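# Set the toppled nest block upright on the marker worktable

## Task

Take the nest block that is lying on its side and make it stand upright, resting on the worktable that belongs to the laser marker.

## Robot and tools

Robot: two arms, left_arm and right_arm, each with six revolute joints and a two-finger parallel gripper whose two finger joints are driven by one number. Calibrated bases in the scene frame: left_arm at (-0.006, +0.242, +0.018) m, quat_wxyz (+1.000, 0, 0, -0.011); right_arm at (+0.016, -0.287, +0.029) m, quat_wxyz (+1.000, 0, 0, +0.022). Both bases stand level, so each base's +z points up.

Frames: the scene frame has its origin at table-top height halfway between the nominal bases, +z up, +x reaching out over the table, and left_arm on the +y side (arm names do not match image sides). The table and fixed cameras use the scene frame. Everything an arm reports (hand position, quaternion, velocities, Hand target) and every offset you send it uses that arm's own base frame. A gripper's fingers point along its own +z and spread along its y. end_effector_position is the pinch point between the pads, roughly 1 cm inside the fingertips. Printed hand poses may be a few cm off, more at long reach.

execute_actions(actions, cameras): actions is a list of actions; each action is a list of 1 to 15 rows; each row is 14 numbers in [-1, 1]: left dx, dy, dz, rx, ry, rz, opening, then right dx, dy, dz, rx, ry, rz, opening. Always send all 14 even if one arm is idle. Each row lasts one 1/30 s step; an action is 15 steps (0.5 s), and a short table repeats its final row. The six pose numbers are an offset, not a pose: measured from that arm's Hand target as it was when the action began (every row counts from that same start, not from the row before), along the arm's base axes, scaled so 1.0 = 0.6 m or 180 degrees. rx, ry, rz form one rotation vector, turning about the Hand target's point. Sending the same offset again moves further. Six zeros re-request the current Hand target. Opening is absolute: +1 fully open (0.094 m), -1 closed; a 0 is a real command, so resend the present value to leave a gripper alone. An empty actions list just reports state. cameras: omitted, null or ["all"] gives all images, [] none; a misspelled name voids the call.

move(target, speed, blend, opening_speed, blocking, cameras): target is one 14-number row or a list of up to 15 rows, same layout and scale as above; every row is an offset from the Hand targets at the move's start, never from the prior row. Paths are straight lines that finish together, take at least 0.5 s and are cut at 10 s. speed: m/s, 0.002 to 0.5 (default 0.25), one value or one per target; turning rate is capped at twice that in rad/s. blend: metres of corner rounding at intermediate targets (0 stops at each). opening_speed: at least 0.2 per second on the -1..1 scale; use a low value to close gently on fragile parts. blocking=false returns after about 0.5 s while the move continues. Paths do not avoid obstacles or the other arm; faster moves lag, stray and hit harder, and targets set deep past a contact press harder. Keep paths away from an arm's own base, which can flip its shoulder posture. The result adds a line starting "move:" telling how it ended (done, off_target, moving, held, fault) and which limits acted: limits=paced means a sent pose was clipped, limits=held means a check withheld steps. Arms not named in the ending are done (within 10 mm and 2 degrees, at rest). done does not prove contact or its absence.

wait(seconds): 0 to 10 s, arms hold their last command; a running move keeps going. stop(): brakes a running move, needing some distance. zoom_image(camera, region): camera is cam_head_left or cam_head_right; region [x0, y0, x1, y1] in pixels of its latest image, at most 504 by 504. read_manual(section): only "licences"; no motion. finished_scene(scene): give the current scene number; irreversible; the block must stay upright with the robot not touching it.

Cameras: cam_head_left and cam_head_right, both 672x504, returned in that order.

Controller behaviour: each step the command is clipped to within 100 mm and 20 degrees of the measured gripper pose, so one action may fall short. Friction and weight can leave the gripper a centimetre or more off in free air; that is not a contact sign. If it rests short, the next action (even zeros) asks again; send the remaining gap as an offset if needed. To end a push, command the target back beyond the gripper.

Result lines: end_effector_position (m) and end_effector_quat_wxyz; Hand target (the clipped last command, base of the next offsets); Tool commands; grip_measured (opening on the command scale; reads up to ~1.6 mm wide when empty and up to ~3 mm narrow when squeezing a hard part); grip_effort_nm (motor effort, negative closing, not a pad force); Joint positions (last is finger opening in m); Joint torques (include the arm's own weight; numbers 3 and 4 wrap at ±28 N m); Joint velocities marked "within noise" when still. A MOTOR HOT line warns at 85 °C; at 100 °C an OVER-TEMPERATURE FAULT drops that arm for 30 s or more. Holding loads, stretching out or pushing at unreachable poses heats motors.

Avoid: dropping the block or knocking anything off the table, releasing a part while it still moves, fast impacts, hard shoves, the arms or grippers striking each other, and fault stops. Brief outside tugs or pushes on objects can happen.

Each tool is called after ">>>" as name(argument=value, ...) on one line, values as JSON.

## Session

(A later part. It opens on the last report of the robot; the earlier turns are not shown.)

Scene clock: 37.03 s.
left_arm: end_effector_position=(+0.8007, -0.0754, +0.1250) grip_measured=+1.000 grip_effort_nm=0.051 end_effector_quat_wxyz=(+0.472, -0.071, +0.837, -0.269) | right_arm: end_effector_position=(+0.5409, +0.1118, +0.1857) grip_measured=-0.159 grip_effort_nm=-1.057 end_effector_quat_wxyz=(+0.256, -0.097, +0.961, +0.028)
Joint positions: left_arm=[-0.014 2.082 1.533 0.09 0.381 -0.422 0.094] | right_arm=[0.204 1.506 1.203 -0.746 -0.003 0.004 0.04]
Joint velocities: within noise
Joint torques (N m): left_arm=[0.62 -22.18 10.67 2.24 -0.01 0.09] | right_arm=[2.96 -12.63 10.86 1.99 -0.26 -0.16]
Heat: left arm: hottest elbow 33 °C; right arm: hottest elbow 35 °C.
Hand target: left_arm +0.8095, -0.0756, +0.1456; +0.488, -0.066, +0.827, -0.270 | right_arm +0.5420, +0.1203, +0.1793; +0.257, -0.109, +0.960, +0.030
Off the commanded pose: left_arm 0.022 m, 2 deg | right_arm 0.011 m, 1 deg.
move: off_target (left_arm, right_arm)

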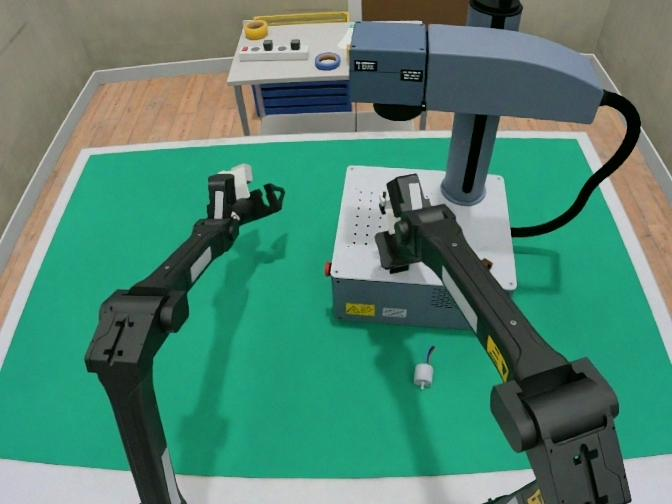

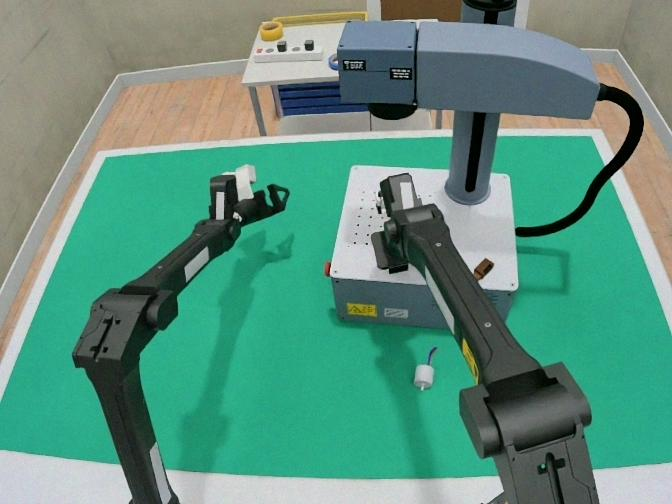

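>>> move(target=[0,0,0,0,0,0,1,0,0.0,-0.009,0,0,0,-0.35], speed=0.02, cameras=[])

>>> move(target=[0,0,0,0,0,0,1,0,0.0,-0.009,0,0,0,-0.35], speed=0.02, cameras=[])

Scene clock: 38.30 s.
left_arm: end_effector_position=(+0.8007, -0.0754, +0.1250) grip_measured=+1.000 grip_effort_nm=0.051 end_effector_quat_wxyz=(+0.472, -0.071, +0.837, -0.269) | right_arm: end_effector_position=(+0.5428, +0.1122, +0.1855) grip_measured=-0.159 grip_effort_nm=-1.053 end_effector_quat_wxyz=(+0.262, -0.097, +0.960, +0.029)
Joint positions: left_arm=[-0.014 2.082 1.533 0.09 0.381 -0.422 0.094] | right_arm=[0.204 1.506 1.199 -0.731 -0.003 0.004 0.04]
Joint velocities: within noise
Joint torques (N m): left_arm=[0.67 -22.18 10.7 2.29 -0.01 0.09] | right_arm=[2.9 -11.87 10.21 2.18 -0.22 -0.08]
Heat: left arm: hottest elbow 33 °C; right arm: hottest elbow 35 °C.
Hand target: left_arm +0.8095, -0.0756, +0.1456; +0.488, -0.066, +0.827, -0.270 | right_arm +0.5421, +0.1203, +0.1739; +0.257, -0.109, +0.960, +0.030
Off the commanded pose: left_arm 0.022 m, 2 deg | right_arm 0.014 m, 2 deg.
move: off_target (left_arm, right_arm)
No camera images: "cameras" was empty.

Scene clock: 39.13 s.
left_arm: end_effector_position=(+0.8007, -0.0754, +0.1250) grip_measured=+1.000 grip_effort_nm=0.051 end_effector_quat_wxyz=(+0.472, -0.071, +0.837, -0.269) | right_arm: end_effector_position=(+0.5447, +0.1126, +0.1855) grip_measured=-0.159 grip_effort_nm=-1.048 end_effector_quat_wxyz=(+0.267, -0.097, +0.958, +0.029)
Joint positions: left_arm=[-0.014 2.082 1.533 0.09 0.381 -0.422 0.094] | right_arm=[0.204 1.506 1.195 -0.716 -0.003 0.004 0.04]
Joint velocities: within noise
Joint torques (N m): left_arm=[0.73 -22.12 10.69 2.28 -0.01 0.08] | right_arm=[2.26 -11.4 9.84 2.07 -0.26 -0.09]
Heat: left arm: hottest elbow 33 °C; right arm: hottest elbow 35 °C.
Hand target: left_arm +0.8095, -0.0756, +0.1456; +0.488, -0.066, +0.827, -0.270 | right_arm +0.5421, +0.1203, +0.1686; +0.257, -0.109, +0.960, +0.030
Off the commanded pose: left_arm 0.022 m, 2 deg | right_arm 0.019 m, 2 deg.
move: off_target (left_arm, right_arm)
No camera images: "cameras" was empty.

>>> move(target=[0,0,0,0,0,0,1,0,0.0,0.02,0,0,0,-0.3], speed=0.03, cameras=[])

>>> move(target=[0,0,0,0,0,0,1,0,0,0,0,0,0,0.4], opening_speed=0.4)

>>> zoom_image(camera="cam_head_left", region=[350, 190, 450, 290])

Scene clock: 40.57 s.
left_arm: end_effector_position=(+0.8007, -0.0754, +0.1250) grip_measured=+1.000 grip_effort_nm=0.051 end_effector_quat_wxyz=(+0.472, -0.071, +0.837, -0.269) | right_arm: end_effector_position=(+0.5446, +0.1126, +0.1854) grip_measured=-0.159 grip_effort_nm=-1.057 end_effector_quat_wxyz=(+0.267, -0.097, +0.958, +0.029)
Joint positions: left_arm=[-0.014 2.082 1.533 0.09 0.381 -0.422 0.094] | right_arm=[0.204 1.506 1.195 -0.716 -0.003 0.003 0.04]
Joint velocities: within noise
Joint torques (N m): left_arm=[0.62 -22.12 10.67 2.28 -0.01 0.08] | right_arm=[2.2 -11.63 11.93 0.66 -0.22 -0.11]
Heat: left arm: hottest elbow 34 °C; right arm: hottest elbow 35 °C.
Hand target: left_arm +0.8095, -0.0756, +0.1456; +0.488, -0.066, +0.827, -0.270 | right_arm +0.5421, +0.1202, +0.1805; +0.257, -0.109, +0.960, +0.030
Off the commanded pose: left_arm 0.022 m, 2 deg | right_arm 0.009 m, 2 deg.
move: off_target (left_arm)
No camera images: "cameras" was empty.

Scene clock: 42.63 s.
left_arm: end_effector_position=(+0.8007, -0.0754, +0.1250) grip_measured=+1.000 grip_effort_nm=0.056 end_effector_quat_wxyz=(+0.472, -0.071, +0.837, -0.269) | right_arm: end_effector_position=(+0.5430, +0.1122, +0.1844) grip_measured=+0.397 grip_effort_nm=0.081 end_effector_quat_wxyz=(+0.263, -0.097, +0.959, +0.029)
Joint positions: left_arm=[-0.014 2.082 1.533 0.09 0.381 -0.422 0.094] | right_arm=[0.204 1.506 1.195 -0.723 -0.003 0.002 0.066]
Joint velocities: within noise
Joint torques (N m): left_arm=[0.62 -22.12 10.67 2.25 -0.01 0.08] | right_arm=[2.26 -11.69 11.78 1.17 -0.26 -0.13]
Heat: left arm: hottest elbow 34 °C; right arm: hottest elbow 35 °C.
Hand target: left_arm +0.8095, -0.0756, +0.1456; +0.488, -0.066, +0.827, -0.270 | right_arm +0.5420, +0.1202, +0.1805; +0.257, -0.109, +0.960, +0.030
Off the commanded pose: left_arm 0.022 m, 2 deg | right_arm 0.009 m, 2 deg.
move: off_target (left_arm)

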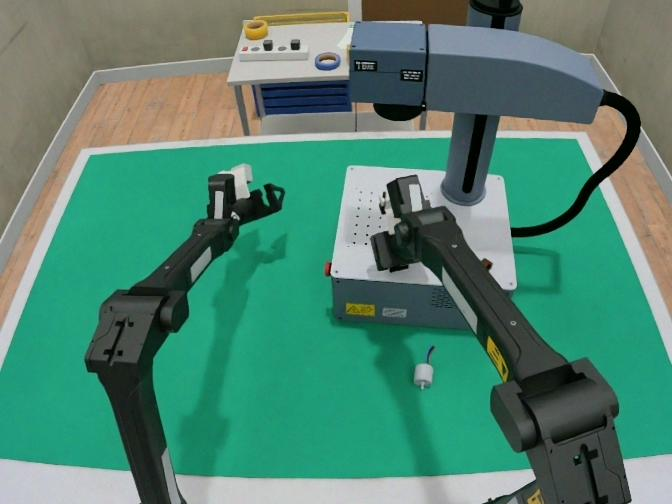

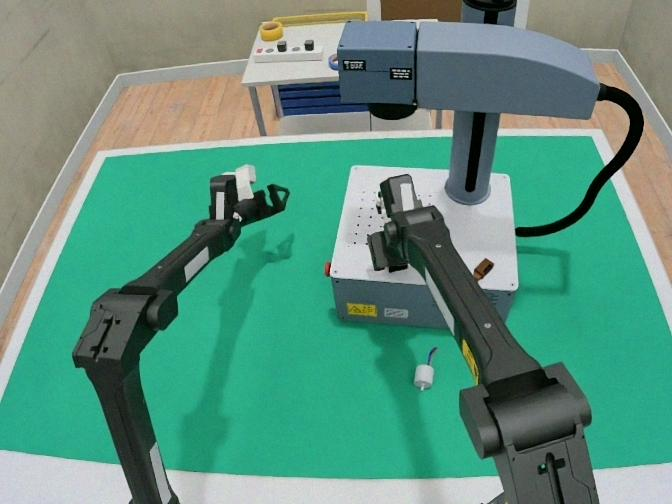

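Scaled by 5.040 from the camera's 672x504 image, which has a finer 960x720 frame.

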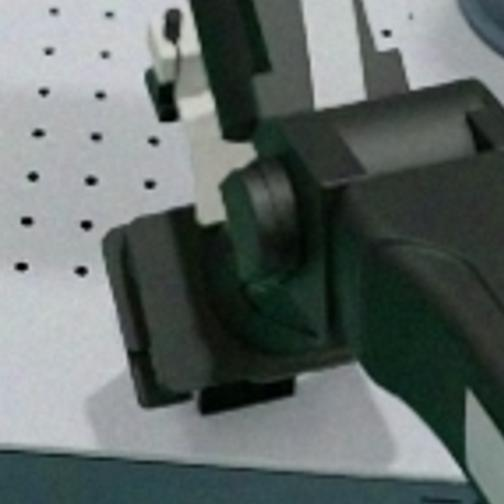

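>>> move(target=[0,0,0,0,0,0,1,0.006,-0.002,0.012,-0.0363,0.157,0,0.4], speed=0.12)

>>> zoom_image(camera="cam_head_left", region=[350, 190, 450, 290])

>>> zoom_image(camera="cam_head_right", region=[350, 190, 450, 290])

Scene clock: 47.47 s.
left_arm: end_effector_position=(+0.8007, -0.0754, +0.1250) grip_measured=+1.000 grip_effort_nm=0.056 end_effector_quat_wxyz=(+0.472, -0.071, +0.837, -0.269) | right_arm: end_effector_position=(+0.5310, +0.1100, +0.1792) grip_measured=+0.398 grip_effort_nm=0.071 end_effector_quat_wxyz=(-0.003, -0.101, +0.995, +0.001)
Joint positions: left_arm=[-0.014 2.082 1.533 0.09 0.381 -0.422 0.094] | right_arm=[0.204 1.779 1.616 -1.413 -0.003 0.002 0.066]
Joint velocities: within noise
Joint torques (N m): left_arm=[0.67 -22.18 10.67 2.28 -0.01 0.08] | right_arm=[2.08 -15.09 15.51 -0.1 0.02 -0.12]
Heat: left arm: hottest elbow 35 °C; right arm: hottest elbow 36 °C.
Hand target: left_arm +0.8095, -0.0756, +0.1456; +0.488, -0.066, +0.827, -0.270 | right_arm +0.5457, +0.1191, +0.1879; +0.009, -0.113, +0.994, +0.001
Off the commanded pose: left_arm 0.022 m, 2 deg | right_arm 0.019 m, 2 deg.
move: off_target (left_arm, right_arm)

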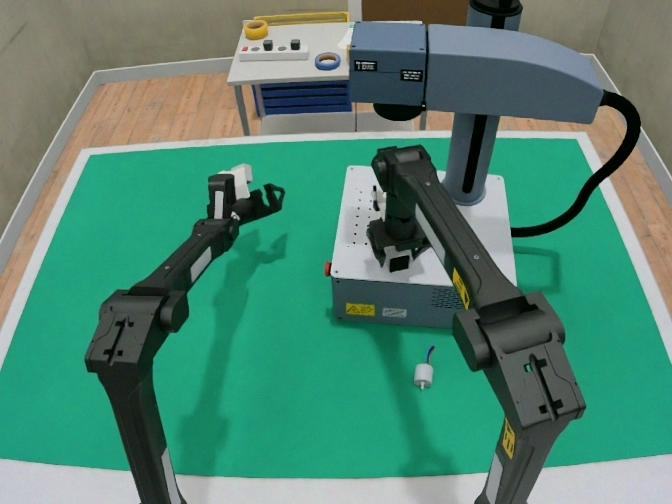

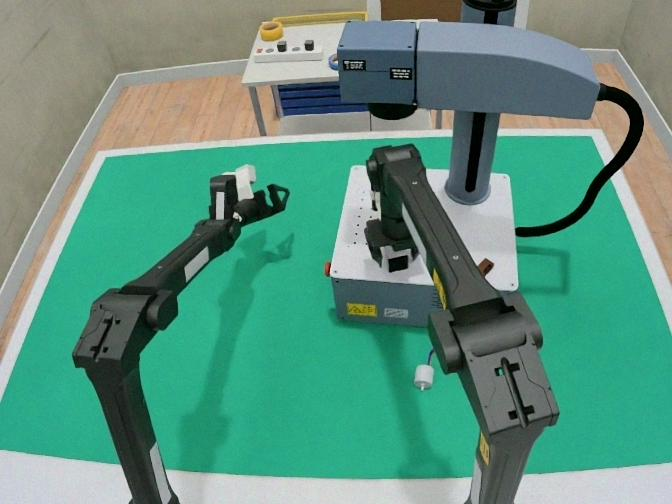

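Scaled by 5.040 from the camera's 672x504 image, which has a finer 960x720 frame.

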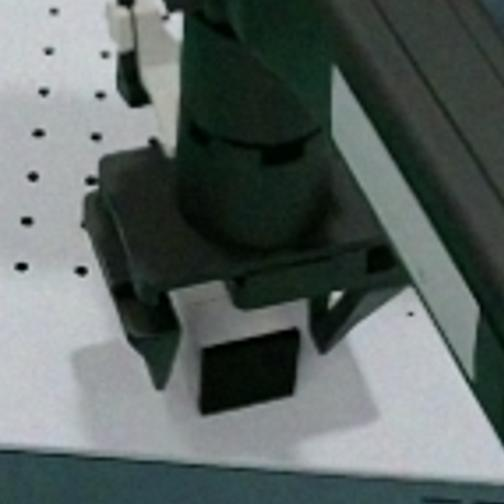

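Scaled by 5.040 from the camera's 672x504 image, which has a finer 960x720 frame.

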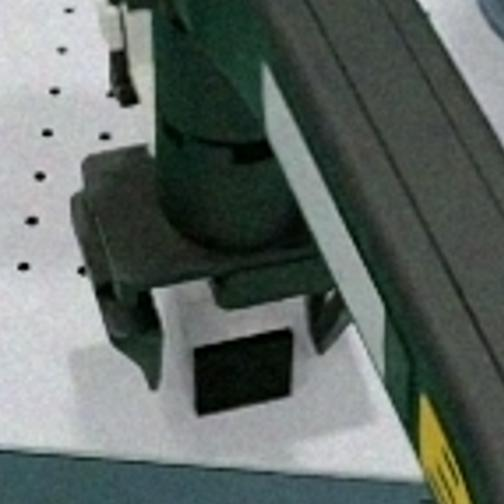

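>>> move(target=[0,0,0,0,0,0,1,0.032,0.0075,0.025,0.0075,-0.0325,0,0.4], speed=0.06)

>>> zoom_image(camera="cam_head_left", region=[350, 190, 450, 290])

>>> zoom_image(camera="cam_head_left", region=[340, 80, 460, 200])

Scene clock: 50.13 s.
left_arm: end_effector_position=(+0.8007, -0.0754, +0.1250) grip_measured=+1.000 grip_effort_nm=0.051 end_effector_quat_wxyz=(+0.472, -0.071, +0.837, -0.269) | right_arm: end_effector_position=(+0.5469, +0.1133, +0.1818) grip_measured=+0.398 grip_effort_nm=0.085 end_effector_quat_wxyz=(+0.030, -0.101, +0.994, +0.005)
Joint positions: left_arm=[-0.014 2.082 1.533 0.09 0.381 -0.422 0.094] | right_arm=[0.204 1.779 1.622 -1.354 -0.003 0.002 0.066]
Joint velocities: within noise
Joint torques (N m): left_arm=[0.67 -22.07 10.7 2.26 -0.02 0.07] | right_arm=[2.02 -16.91 15.79 0.85 -0.05 -0.15]
Heat: left arm: hottest elbow 35 °C; right arm: hottest elbow 36 °C.
Hand target: left_arm +0.8095, -0.0756, +0.1456; +0.488, -0.066, +0.827, -0.270 | right_arm +0.5649, +0.1236, +0.2028; +0.061, -0.113, +0.992, +0.007
Off the commanded pose: left_arm 0.022 m, 2 deg | right_arm 0.030 m, 4 deg.
move: off_target (left_arm, right_arm)

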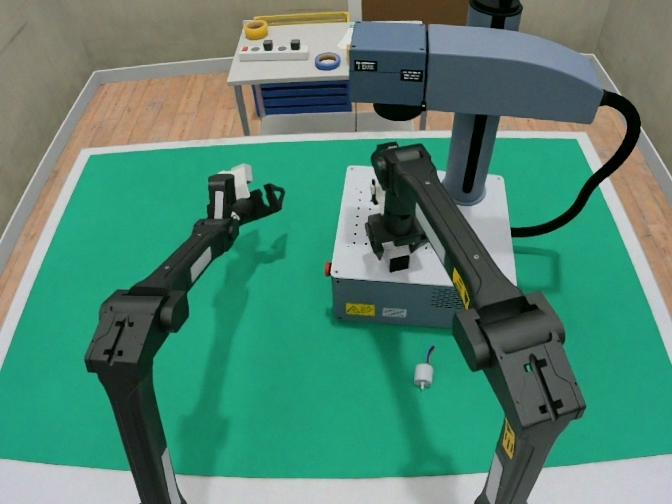

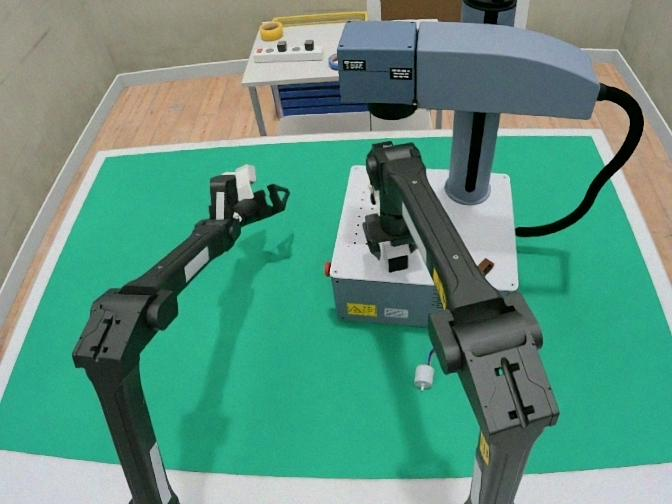

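Scaled by 5.040 from the camera's 672x504 image, which has a finer 960x720 frame.

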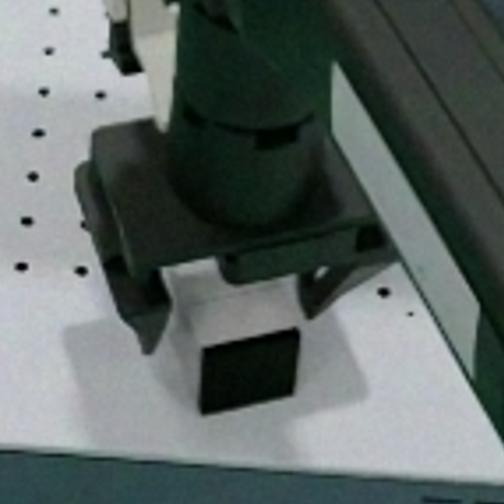

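Scaled by 4.200 from the camera's 672x504 image, which has a finer 960x720 frame.

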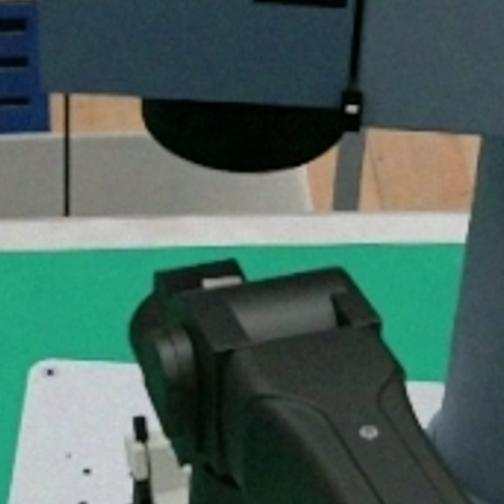

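>>> move(target=[0,0,0,0,0,0,1,0.004,0.0,0.02,0,0,0,0.4], speed=0.06)

>>> zoom_image(camera="cam_head_left", region=[350, 190, 450, 290])

Scene clock: 51.70 s.
left_arm: end_effector_position=(+0.8007, -0.0754, +0.1250) grip_measured=+1.000 grip_effort_nm=0.056 end_effector_quat_wxyz=(+0.472, -0.071, +0.837, -0.269) | right_arm: end_effector_position=(+0.5540, +0.1147, +0.1958) grip_measured=+0.398 grip_effort_nm=0.090 end_effector_quat_wxyz=(+0.040, -0.101, +0.994, +0.006)
Joint positions: left_arm=[-0.014 2.082 1.533 0.09 0.381 -0.422 0.094] | right_arm=[0.204 1.779 1.658 -1.368 -0.003 0.002 0.066]
Joint velocities: within noise
Joint torques (N m): left_arm=[0.62 -22.18 10.7 2.25 -0.01 0.08] | right_arm=[2.61 -16.44 15.87 0.08 -0.11 -0.18]
Heat: left arm: hottest elbow 35 °C; right arm: hottest elbow 37 °C.
Hand target: left_arm +0.8095, -0.0756, +0.1456; +0.488, -0.066, +0.827, -0.270 | right_arm +0.5672, +0.1236, +0.2148; +0.061, -0.113, +0.992, +0.007
Off the commanded pose: left_arm 0.022 m, 2 deg | right_arm 0.025 m, 3 deg.
move: off_target (left_arm, right_arm)

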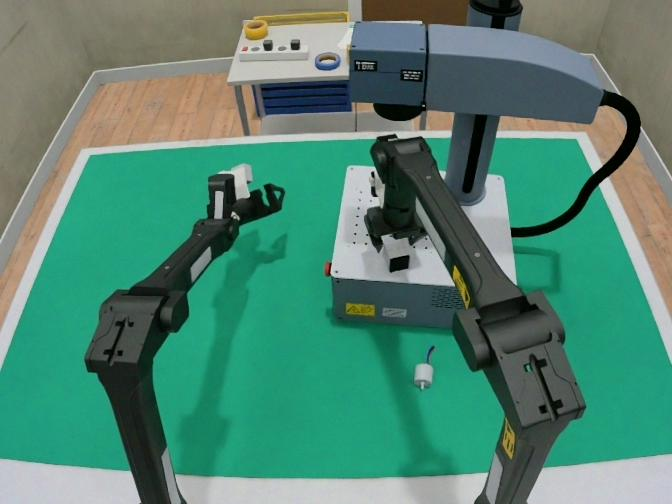

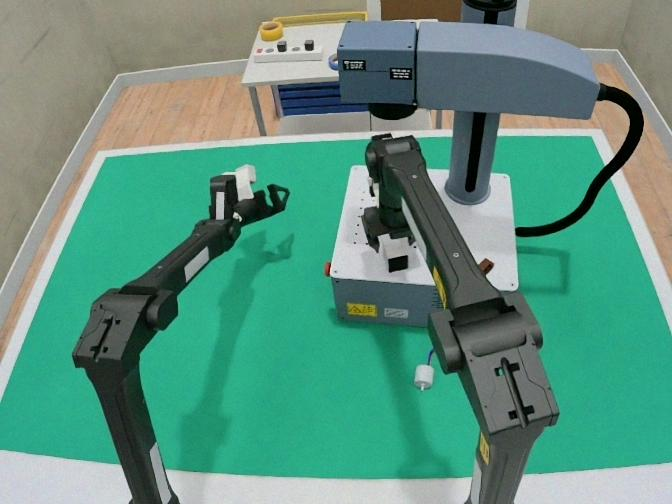

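Scaled by 5.040 from the camera's 672x504 image, which has a finer 960x720 frame.

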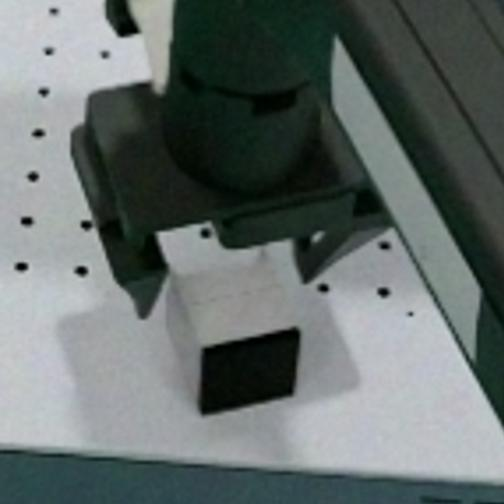

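>>> move(target=[0,0,0,0,0,0,1,0,0,0,0,0,0,-0.3], opening_speed=0.4)

>>> zoom_image(camera="cam_head_left", region=[350, 190, 450, 290])

Scene clock: 54.23 s.
left_arm: end_effector_position=(+0.8007, -0.0754, +0.1250) grip_measured=+1.000 grip_effort_nm=0.051 end_effector_quat_wxyz=(+0.472, -0.071, +0.837, -0.269) | right_arm: end_effector_position=(+0.5539, +0.1147, +0.1958) grip_measured=-0.162 grip_effort_nm=-1.048 end_effector_quat_wxyz=(+0.040, -0.101, +0.994, +0.006)
Joint positions: left_arm=[-0.014 2.082 1.533 0.09 0.381 -0.422 0.094] | right_arm=[0.204 1.779 1.658 -1.369 -0.003 0.001 0.039]
Joint velocities: within noise
Joint torques (N m): left_arm=[0.62 -22.12 10.69 2.26 -0.01 0.08] | right_arm=[2.26 -17.08 15.97 0.17 -0.08 -0.03]
Heat: left arm: hottest elbow 36 °C; right arm: hottest elbow 38 °C.
Hand target: left_arm +0.8095, -0.0756, +0.1456; +0.488, -0.066, +0.827, -0.270 | right_arm +0.5672, +0.1236, +0.2148; +0.061, -0.113, +0.992, +0.007
Off the commanded pose: left_arm 0.022 m, 2 deg | right_arm 0.025 m, 3 deg.
move: off_target (left_arm, right_arm)

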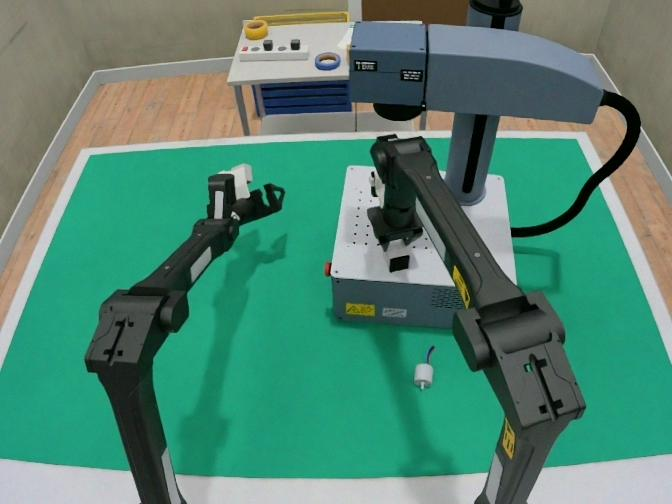

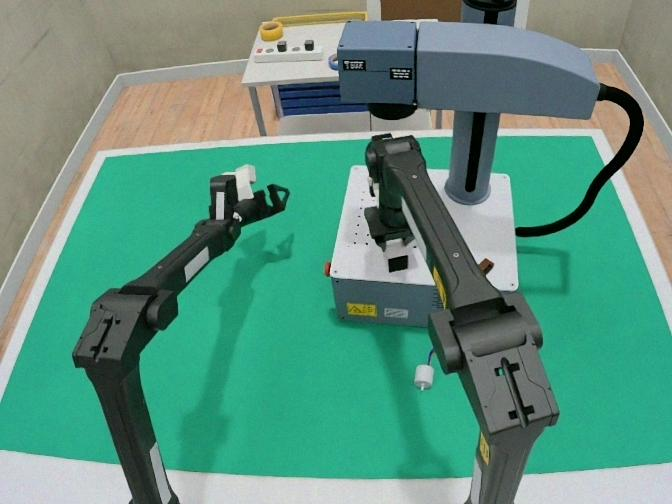

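Scaled by 5.040 from the camera's 672x504 image, which has a finer 960x720 frame.

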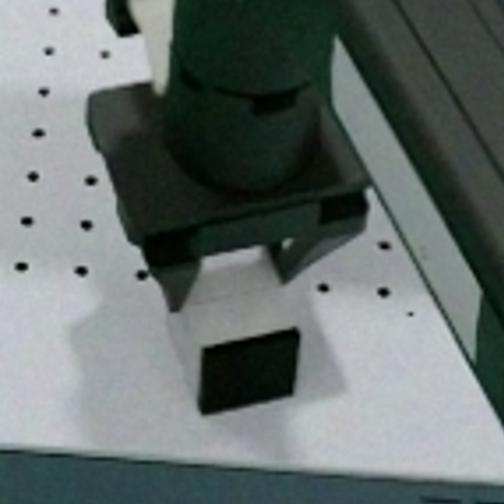

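>>> move(target=[[0,0,0,0,0,0,1,-0.04,-0.008,0.04,0.015,-0.065,0,-0.35],[0,0,0,0,0,0,1,-0.062,-0.015,0.142,0.105,-0.4545,0,-0.35]], speed=0.2, blend=0.01)

>>> zoom_image(camera="cam_head_left", region=[350, 190, 450, 290])

>>> zoom_image(camera="cam_head_right", region=[350, 190, 450, 290])

Scene clock: 59.70 s.
left_arm: end_effector_position=(+0.8007, -0.0754, +0.1250) grip_measured=+1.000 grip_effort_nm=0.056 end_effector_quat_wxyz=(+0.472, -0.071, +0.837, -0.269) | right_arm: end_effector_position=(+0.5297, +0.1119, +0.2949) grip_measured=-0.163 grip_effort_nm=-1.053 end_effector_quat_wxyz=(+0.700, -0.077, +0.706, +0.078)
Joint positions: left_arm=[-0.014 2.082 1.533 0.09 0.381 -0.422 0.094] | right_arm=[0.204 1.285 0.684 0.594 -0.016 0.001 0.039]
Joint velocities: within noise
Joint torques (N m): left_arm=[0.67 -22.24 10.66 2.26 -0.02 0.08] | right_arm=[1.38 -8.18 10.96 3.29 -0.3 0]
Heat: left arm: hottest elbow 36 °C; right arm: hottest elbow 39 °C.
Hand target: left_arm +0.8095, -0.0756, +0.1456; +0.488, -0.066, +0.827, -0.270 | right_arm +0.5301, +0.1146, +0.2999; +0.708, -0.079, +0.697, +0.081
Off the commanded pose: left_arm 0.022 m, 2 deg | right_arm 0.006 m, 1 deg.
move: off_target (left_arm)

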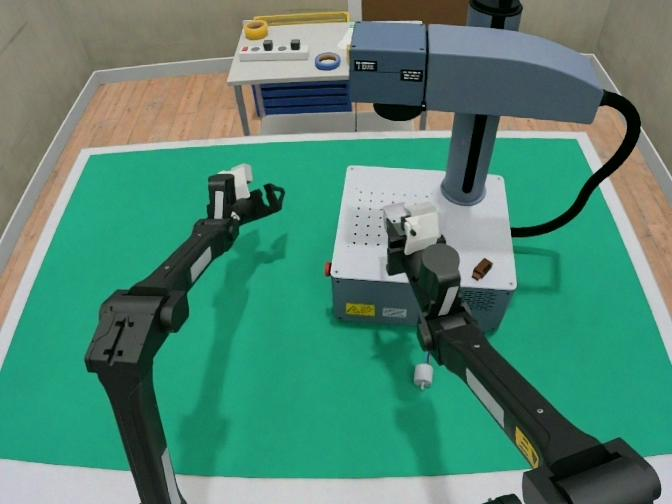

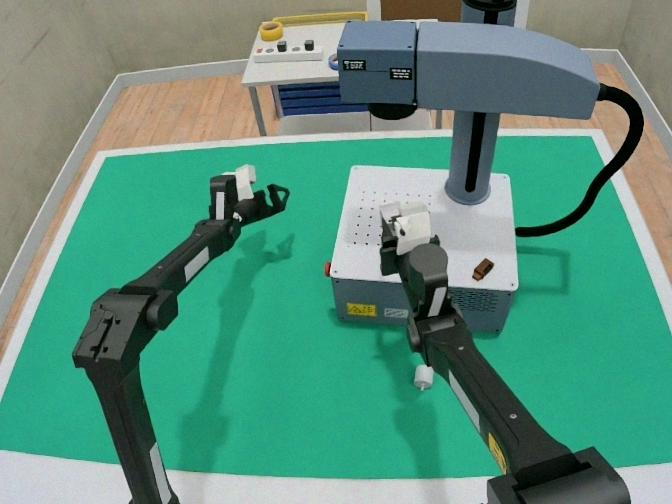

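Scaled by 5.040 from the camera's 672x504 image, which has a finer 960x720 frame.

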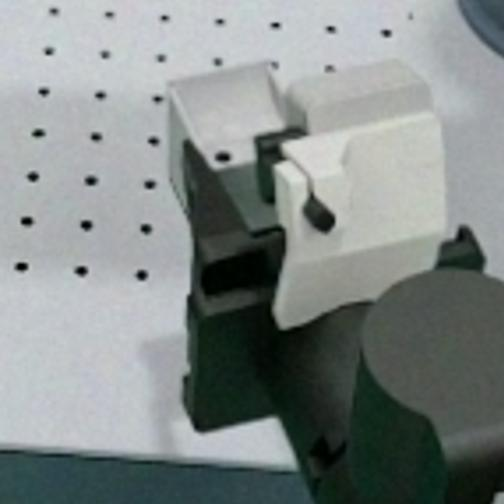

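Scaled by 5.040 from the camera's 672x504 image, which has a finer 960x720 frame.

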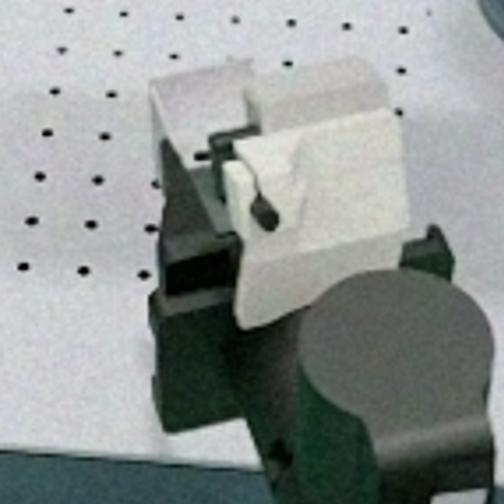

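>>> move(target=[0,0,0,0,0,0,1,-0.025,-0.006,-0.115,0.0025,-0.011,0,-0.35], speed=0.1)

>>> zoom_image(camera="cam_head_left", region=[350, 210, 450, 310])

>>> zoom_image(camera="cam_head_right", region=[350, 210, 450, 310])

Scene clock: 62.23 s.
left_arm: end_effector_position=(+0.8007, -0.0754, +0.1250) grip_measured=+1.000 grip_effort_nm=0.051 end_effector_quat_wxyz=(+0.472, -0.071, +0.837, -0.269) | right_arm: end_effector_position=(+0.5147, +0.1090, +0.2253) grip_measured=-0.163 grip_effort_nm=-1.057 end_effector_quat_wxyz=(+0.712, -0.077, +0.693, +0.079)
Joint positions: left_arm=[-0.014 2.082 1.533 0.09 0.381 -0.422 0.094] | right_arm=[0.204 1.437 0.551 0.913 -0.017 0.001 0.039]
Joint velocities: within noise
Joint torques (N m): left_arm=[0.56 -22.12 10.7 2.24 -0.01 0.08] | right_arm=[0.85 -8.88 8.7 3.28 -0.33 -0.07]
Heat: left arm: hottest elbow 36 °C; right arm: hottest elbow 39 °C.
Hand target: left_arm +0.8095, -0.0756, +0.1456; +0.488, -0.066, +0.827, -0.270 | right_arm +0.5150, +0.1110, +0.2310; +0.721, -0.078, +0.684, +0.082
Off the commanded pose: left_arm 0.022 m, 2 deg | right_arm 0.006 m, 1 deg.
move: off_target (left_arm)

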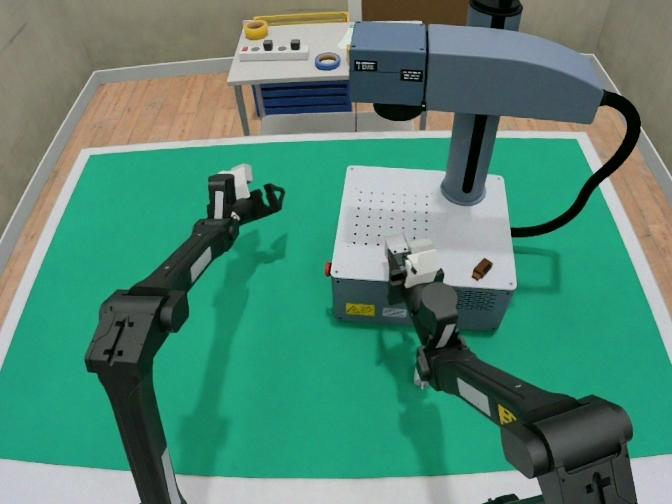

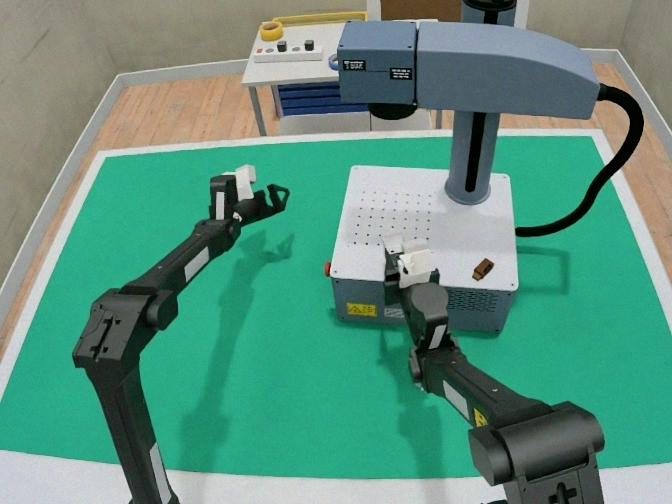

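Scaled by 5.040 from the camera's 672x504 image, which has a finer 960x720 frame.

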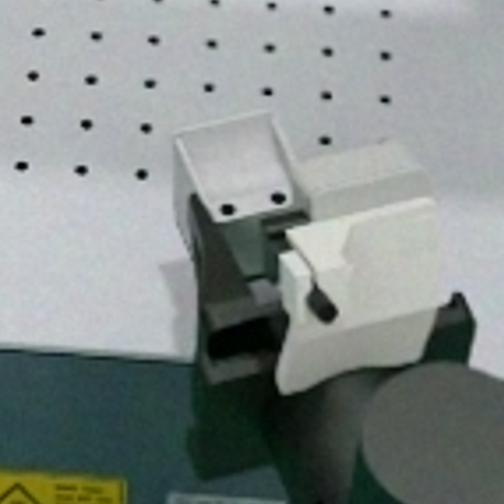

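Scaled by 5.040 from the camera's 672x504 image, which has a finer 960x720 frame.

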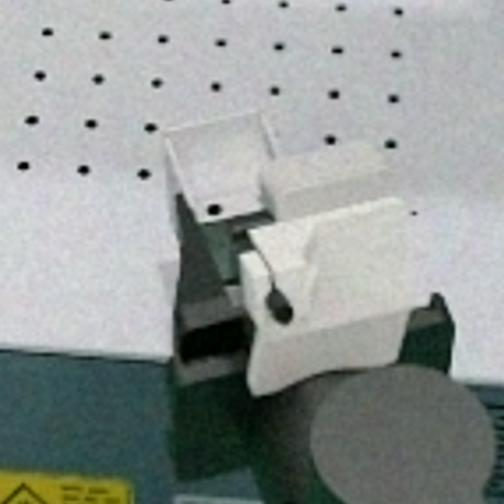

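>>> move(target=[0,0,0,0,0,0,1,0.008,0.002,-0.035,0,0,0,-0.35], speed=0.05, cameras=[])

>>> move(target=[0,0,0,0,0,0,1,0,0,-0.012,0,0,0,-0.35], speed=0.03)

>>> zoom_image(camera="cam_head_left", region=[350, 210, 450, 310])

Scene clock: 64.03 s.
left_arm: end_effector_position=(+0.8007, -0.0754, +0.1250) grip_measured=+1.000 grip_effort_nm=0.051 end_effector_quat_wxyz=(+0.472, -0.071, +0.837, -0.269) | right_arm: end_effector_position=(+0.5205, +0.1103, +0.2064) grip_measured=-0.163 grip_effort_nm=-1.048 end_effector_quat_wxyz=(+0.714, -0.077, +0.692, +0.080)
Joint positions: left_arm=[-0.014 2.082 1.533 0.09 0.381 -0.422 0.094] | right_arm=[0.204 1.514 0.551 0.994 -0.017 0.001 0.039]
Joint velocities: within noise
Joint torques (N m): left_arm=[0.56 -22.18 10.7 2.28 -0.02 0.08] | right_arm=[2.08 -9.11 8.02 3.21 -0.3 -0.03]
Heat: left arm: hottest elbow 37 °C; right arm: hottest elbow 38 °C.
Hand target: left_arm +0.8095, -0.0756, +0.1456; +0.488, -0.066, +0.827, -0.270 | right_arm +0.5198, +0.1122, +0.2099; +0.721, -0.078, +0.684, +0.083
Off the commanded pose: left_arm 0.022 m, 2 deg | right_arm 0.004 m, 1 deg.
move: off_target (left_arm)
No camera images: "cameras" was empty.

Scene clock: 64.97 s.
left_arm: end_effector_position=(+0.8007, -0.0754, +0.1250) grip_measured=+1.000 grip_effort_nm=0.051 end_effector_quat_wxyz=(+0.472, -0.071, +0.837, -0.269) | right_arm: end_effector_position=(+0.5202, +0.1102, +0.1994) grip_measured=-0.163 grip_effort_nm=-1.048 end_effector_quat_wxyz=(+0.714, -0.077, +0.692, +0.080)
Joint positions: left_arm=[-0.014 2.082 1.533 0.09 0.381 -0.422 0.094] | right_arm=[0.204 1.536 0.545 1.022 -0.017 0.001 0.039]
Joint velocities: within noise
Joint torques (N m): left_arm=[0.62 -22.07 10.66 2.25 0 0.08] | right_arm=[0.67 -10.29 7.86 3.64 -0.3 -0.04]
Heat: left arm: hottest elbow 37 °C; right arm: hottest elbow 38 °C.
Hand target: left_arm +0.8095, -0.0756, +0.1456; +0.488, -0.066, +0.827, -0.270 | right_arm +0.5198, +0.1122, +0.2028; +0.721, -0.078, +0.684, +0.083
Off the commanded pose: left_arm 0.022 m, 2 deg | right_arm 0.004 m, 1 deg.
move: off_target (left_arm)

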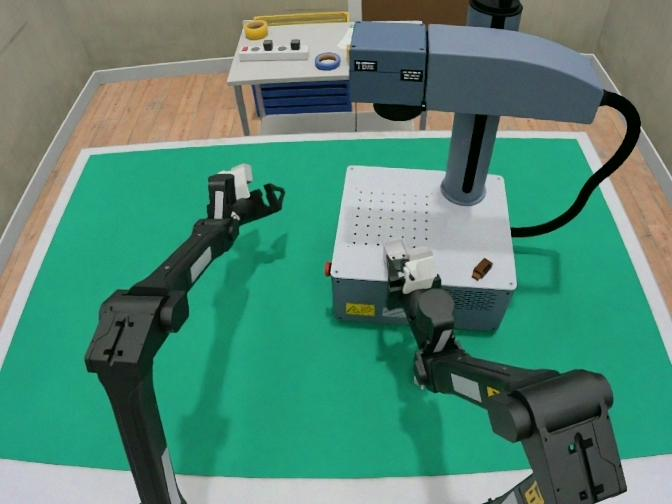

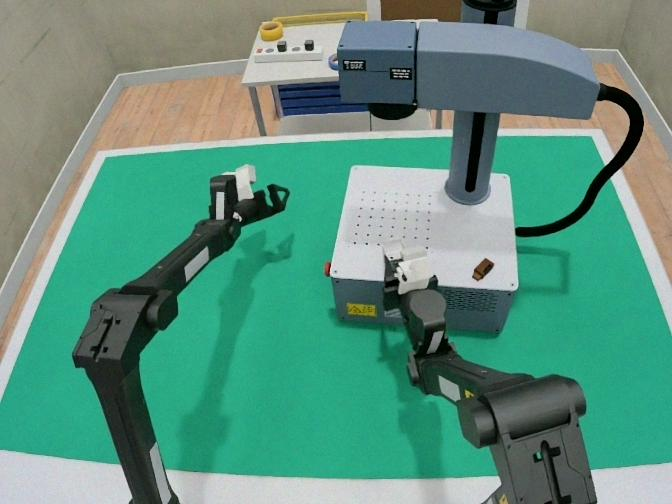

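Scaled by 5.040 from the camera's 672x504 image, which has a finer 960x720 frame.

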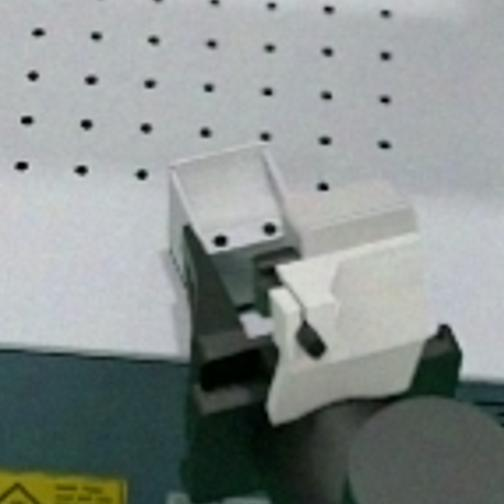

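>>> move(target=[0,0,0,0,0,0,1,0,0,-0.008,0,0,0,-0.35], speed=0.02, cameras=[])

>>> move(target=[0,0,0,0,0,0,1,0,0,-0.008,0,0,0,-0.35], speed=0.02)

>>> zoom_image(camera="cam_head_left", region=[370, 225, 430, 285])

Scene clock: 68.23 s.
left_arm: end_effector_position=(+0.8007, -0.0754, +0.1250) grip_measured=+1.000 grip_effort_nm=0.051 end_effector_quat_wxyz=(+0.472, -0.071, +0.837, -0.269) | right_arm: end_effector_position=(+0.5208, +0.1103, +0.1984) grip_measured=-0.163 grip_effort_nm=-1.048 end_effector_quat_wxyz=(+0.717, -0.076, +0.688, +0.080)
Joint positions: left_arm=[-0.014 2.082 1.533 0.09 0.381 -0.422 0.094] | right_arm=[0.204 1.548 0.545 1.044 -0.017 0.001 0.039]
Joint velocities: within noise
Joint torques (N m): left_arm=[0.62 -22.18 10.7 2.25 0 0.08] | right_arm=[1.55 -9.23 7.49 3.18 -0.3 -0.03]
Heat: left arm: hottest elbow 37 °C; right arm: hottest elbow 38 °C.
Hand target: left_arm +0.8095, -0.0756, +0.1456; +0.488, -0.066, +0.827, -0.270 | right_arm +0.5198, +0.1123, +0.1979; +0.721, -0.078, +0.684, +0.083
Off the commanded pose: left_arm 0.022 m, 2 deg | right_arm 0.002 m, 1 deg.
move: off_target (left_arm)
No camera images: "cameras" was empty.

Scene clock: 69.10 s.
left_arm: end_effector_position=(+0.8007, -0.0754, +0.1250) grip_measured=+1.000 grip_effort_nm=0.046 end_effector_quat_wxyz=(+0.472, -0.071, +0.837, -0.269) | right_arm: end_effector_position=(+0.5214, +0.1105, +0.1978) grip_measured=-0.163 grip_effort_nm=-1.053 end_effector_quat_wxyz=(+0.721, -0.076, +0.684, +0.080)
Joint positions: left_arm=[-0.014 2.082 1.533 0.09 0.381 -0.422 0.094] | right_arm=[0.204 1.56 0.545 1.067 -0.017 0.001 0.039]
Joint velocities: within noise
Joint torques (N m): left_arm=[0.73 -22.12 10.66 2.26 0 0.08] | right_arm=[0.91 -8.82 7.15 2.88 -0.33 -0.04]
Heat: left arm: hottest elbow 37 °C; right arm: hottest elbow 37 °C.
Hand target: left_arm +0.8095, -0.0756, +0.1456; +0.488, -0.066, +0.827, -0.270 | right_arm +0.5198, +0.1123, +0.1932; +0.721, -0.078, +0.684, +0.083
Off the commanded pose: left_arm 0.022 m, 2 deg | right_arm 0.005 m, 0 deg.
move: off_target (left_arm)

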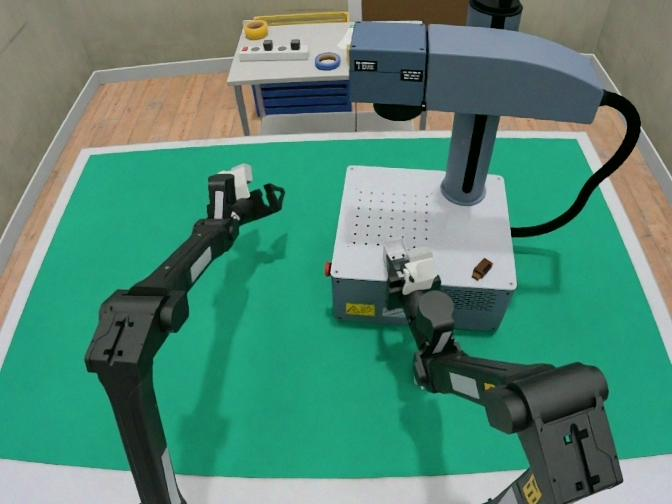

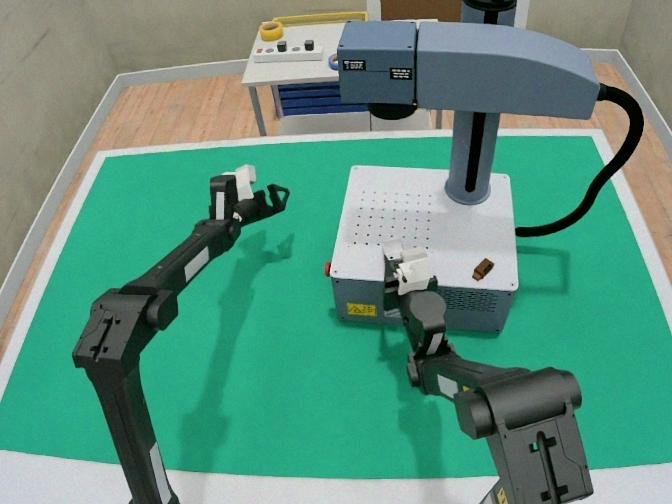

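Scaled by 8.400 from the camera's 672x504 image, which has a finer 960x720 frame.

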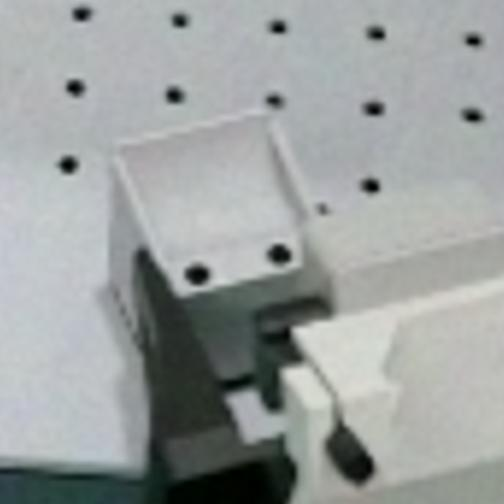

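>>> move(target=[0,0,0,0,0,0,1,0,0,0.007,0,0,0,-0.3], speed=0.02, cameras=[])

>>> move(target=[0,0,0,0,0,0,1,0,0,0,0,0,0,0.05], opening_speed=0.25)

>>> zoom_image(camera="cam_head_left", region=[370, 225, 430, 285])

Scene clock: 70.50 s.
left_arm: end_effector_position=(+0.8007, -0.0754, +0.1250) grip_measured=+1.000 grip_effort_nm=0.051 end_effector_quat_wxyz=(+0.472, -0.071, +0.837, -0.269) | right_arm: end_effector_position=(+0.5214, +0.1105, +0.1977) grip_measured=-0.163 grip_effort_nm=-1.053 end_effector_quat_wxyz=(+0.721, -0.076, +0.684, +0.080)
Joint positions: left_arm=[-0.014 2.082 1.533 0.09 0.381 -0.422 0.094] | right_arm=[0.204 1.561 0.545 1.067 -0.017 0.001 0.039]
Joint velocities: within noise
Joint torques (N m): left_arm=[0.56 -22.07 10.66 2.28 -0.02 0.08] | right_arm=[0.79 -8.94 7.23 2.43 -0.28 -0.1]
Heat: left arm: hottest elbow 37 °C; right arm: hottest elbow 37 °C.
Hand target: left_arm +0.8095, -0.0756, +0.1456; +0.488, -0.066, +0.827, -0.270 | right_arm +0.5198, +0.1123, +0.1972; +0.721, -0.078, +0.684, +0.083
Off the commanded pose: left_arm 0.022 m, 2 deg | right_arm 0.002 m, 0 deg.
move: off_target (left_arm)
No camera images: "cameras" was empty.

Scene clock: 72.20 s.
left_arm: end_effector_position=(+0.8007, -0.0754, +0.1250) grip_measured=+1.000 grip_effort_nm=0.051 end_effector_quat_wxyz=(+0.472, -0.071, +0.837, -0.269) | right_arm: end_effector_position=(+0.5214, +0.1105, +0.1977) grip_measured=+0.047 grip_effort_nm=0.081 end_effector_quat_wxyz=(+0.721, -0.076, +0.684, +0.080)
Joint positions: left_arm=[-0.014 2.082 1.533 0.09 0.381 -0.422 0.094] | right_arm=[0.204 1.561 0.545 1.067 -0.017 0.001 0.049]
Joint velocities: within noise
Joint torques (N m): left_arm=[0.67 -22.12 10.67 2.26 -0.01 0.08] | right_arm=[1.55 -9.93 7.54 2.43 -0.32 -0.05]
Heat: left arm: hottest elbow 37 °C; right arm: hottest elbow 37 °C.
Hand target: left_arm +0.8095, -0.0756, +0.1456; +0.488, -0.066, +0.827, -0.270 | right_arm +0.5198, +0.1122, +0.1972; +0.721, -0.078, +0.684, +0.083
Off the commanded pose: left_arm 0.022 m, 2 deg | right_arm 0.002 m, 0 deg.
move: off_target (left_arm)

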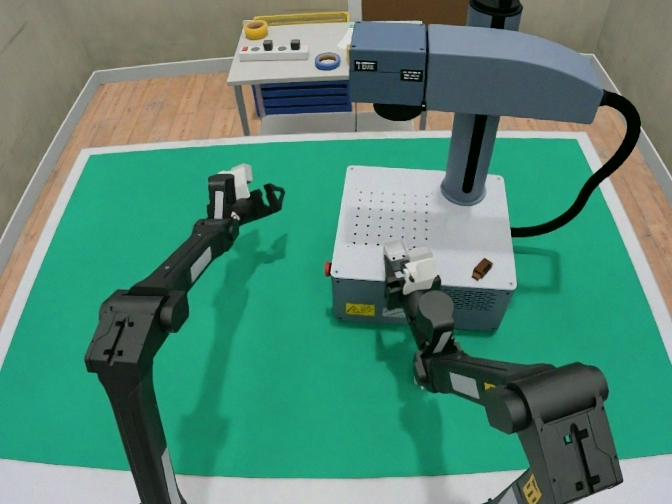

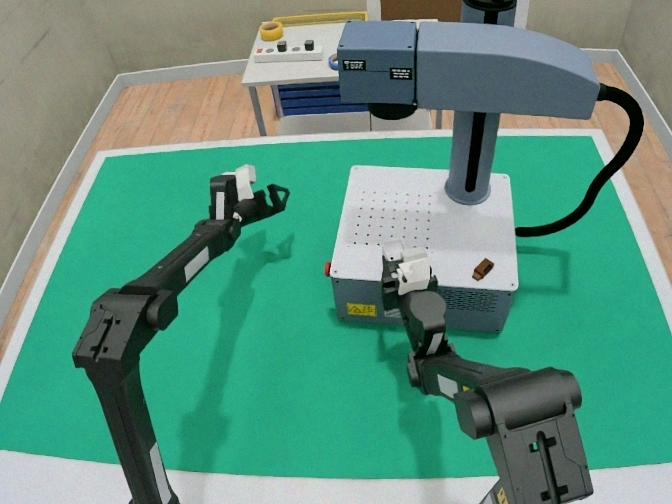

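Scaled by 8.400 from the camera's 672x504 image, which has a finer 960x720 frame.

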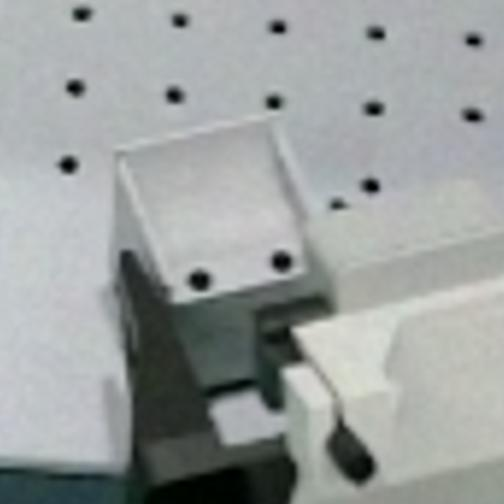

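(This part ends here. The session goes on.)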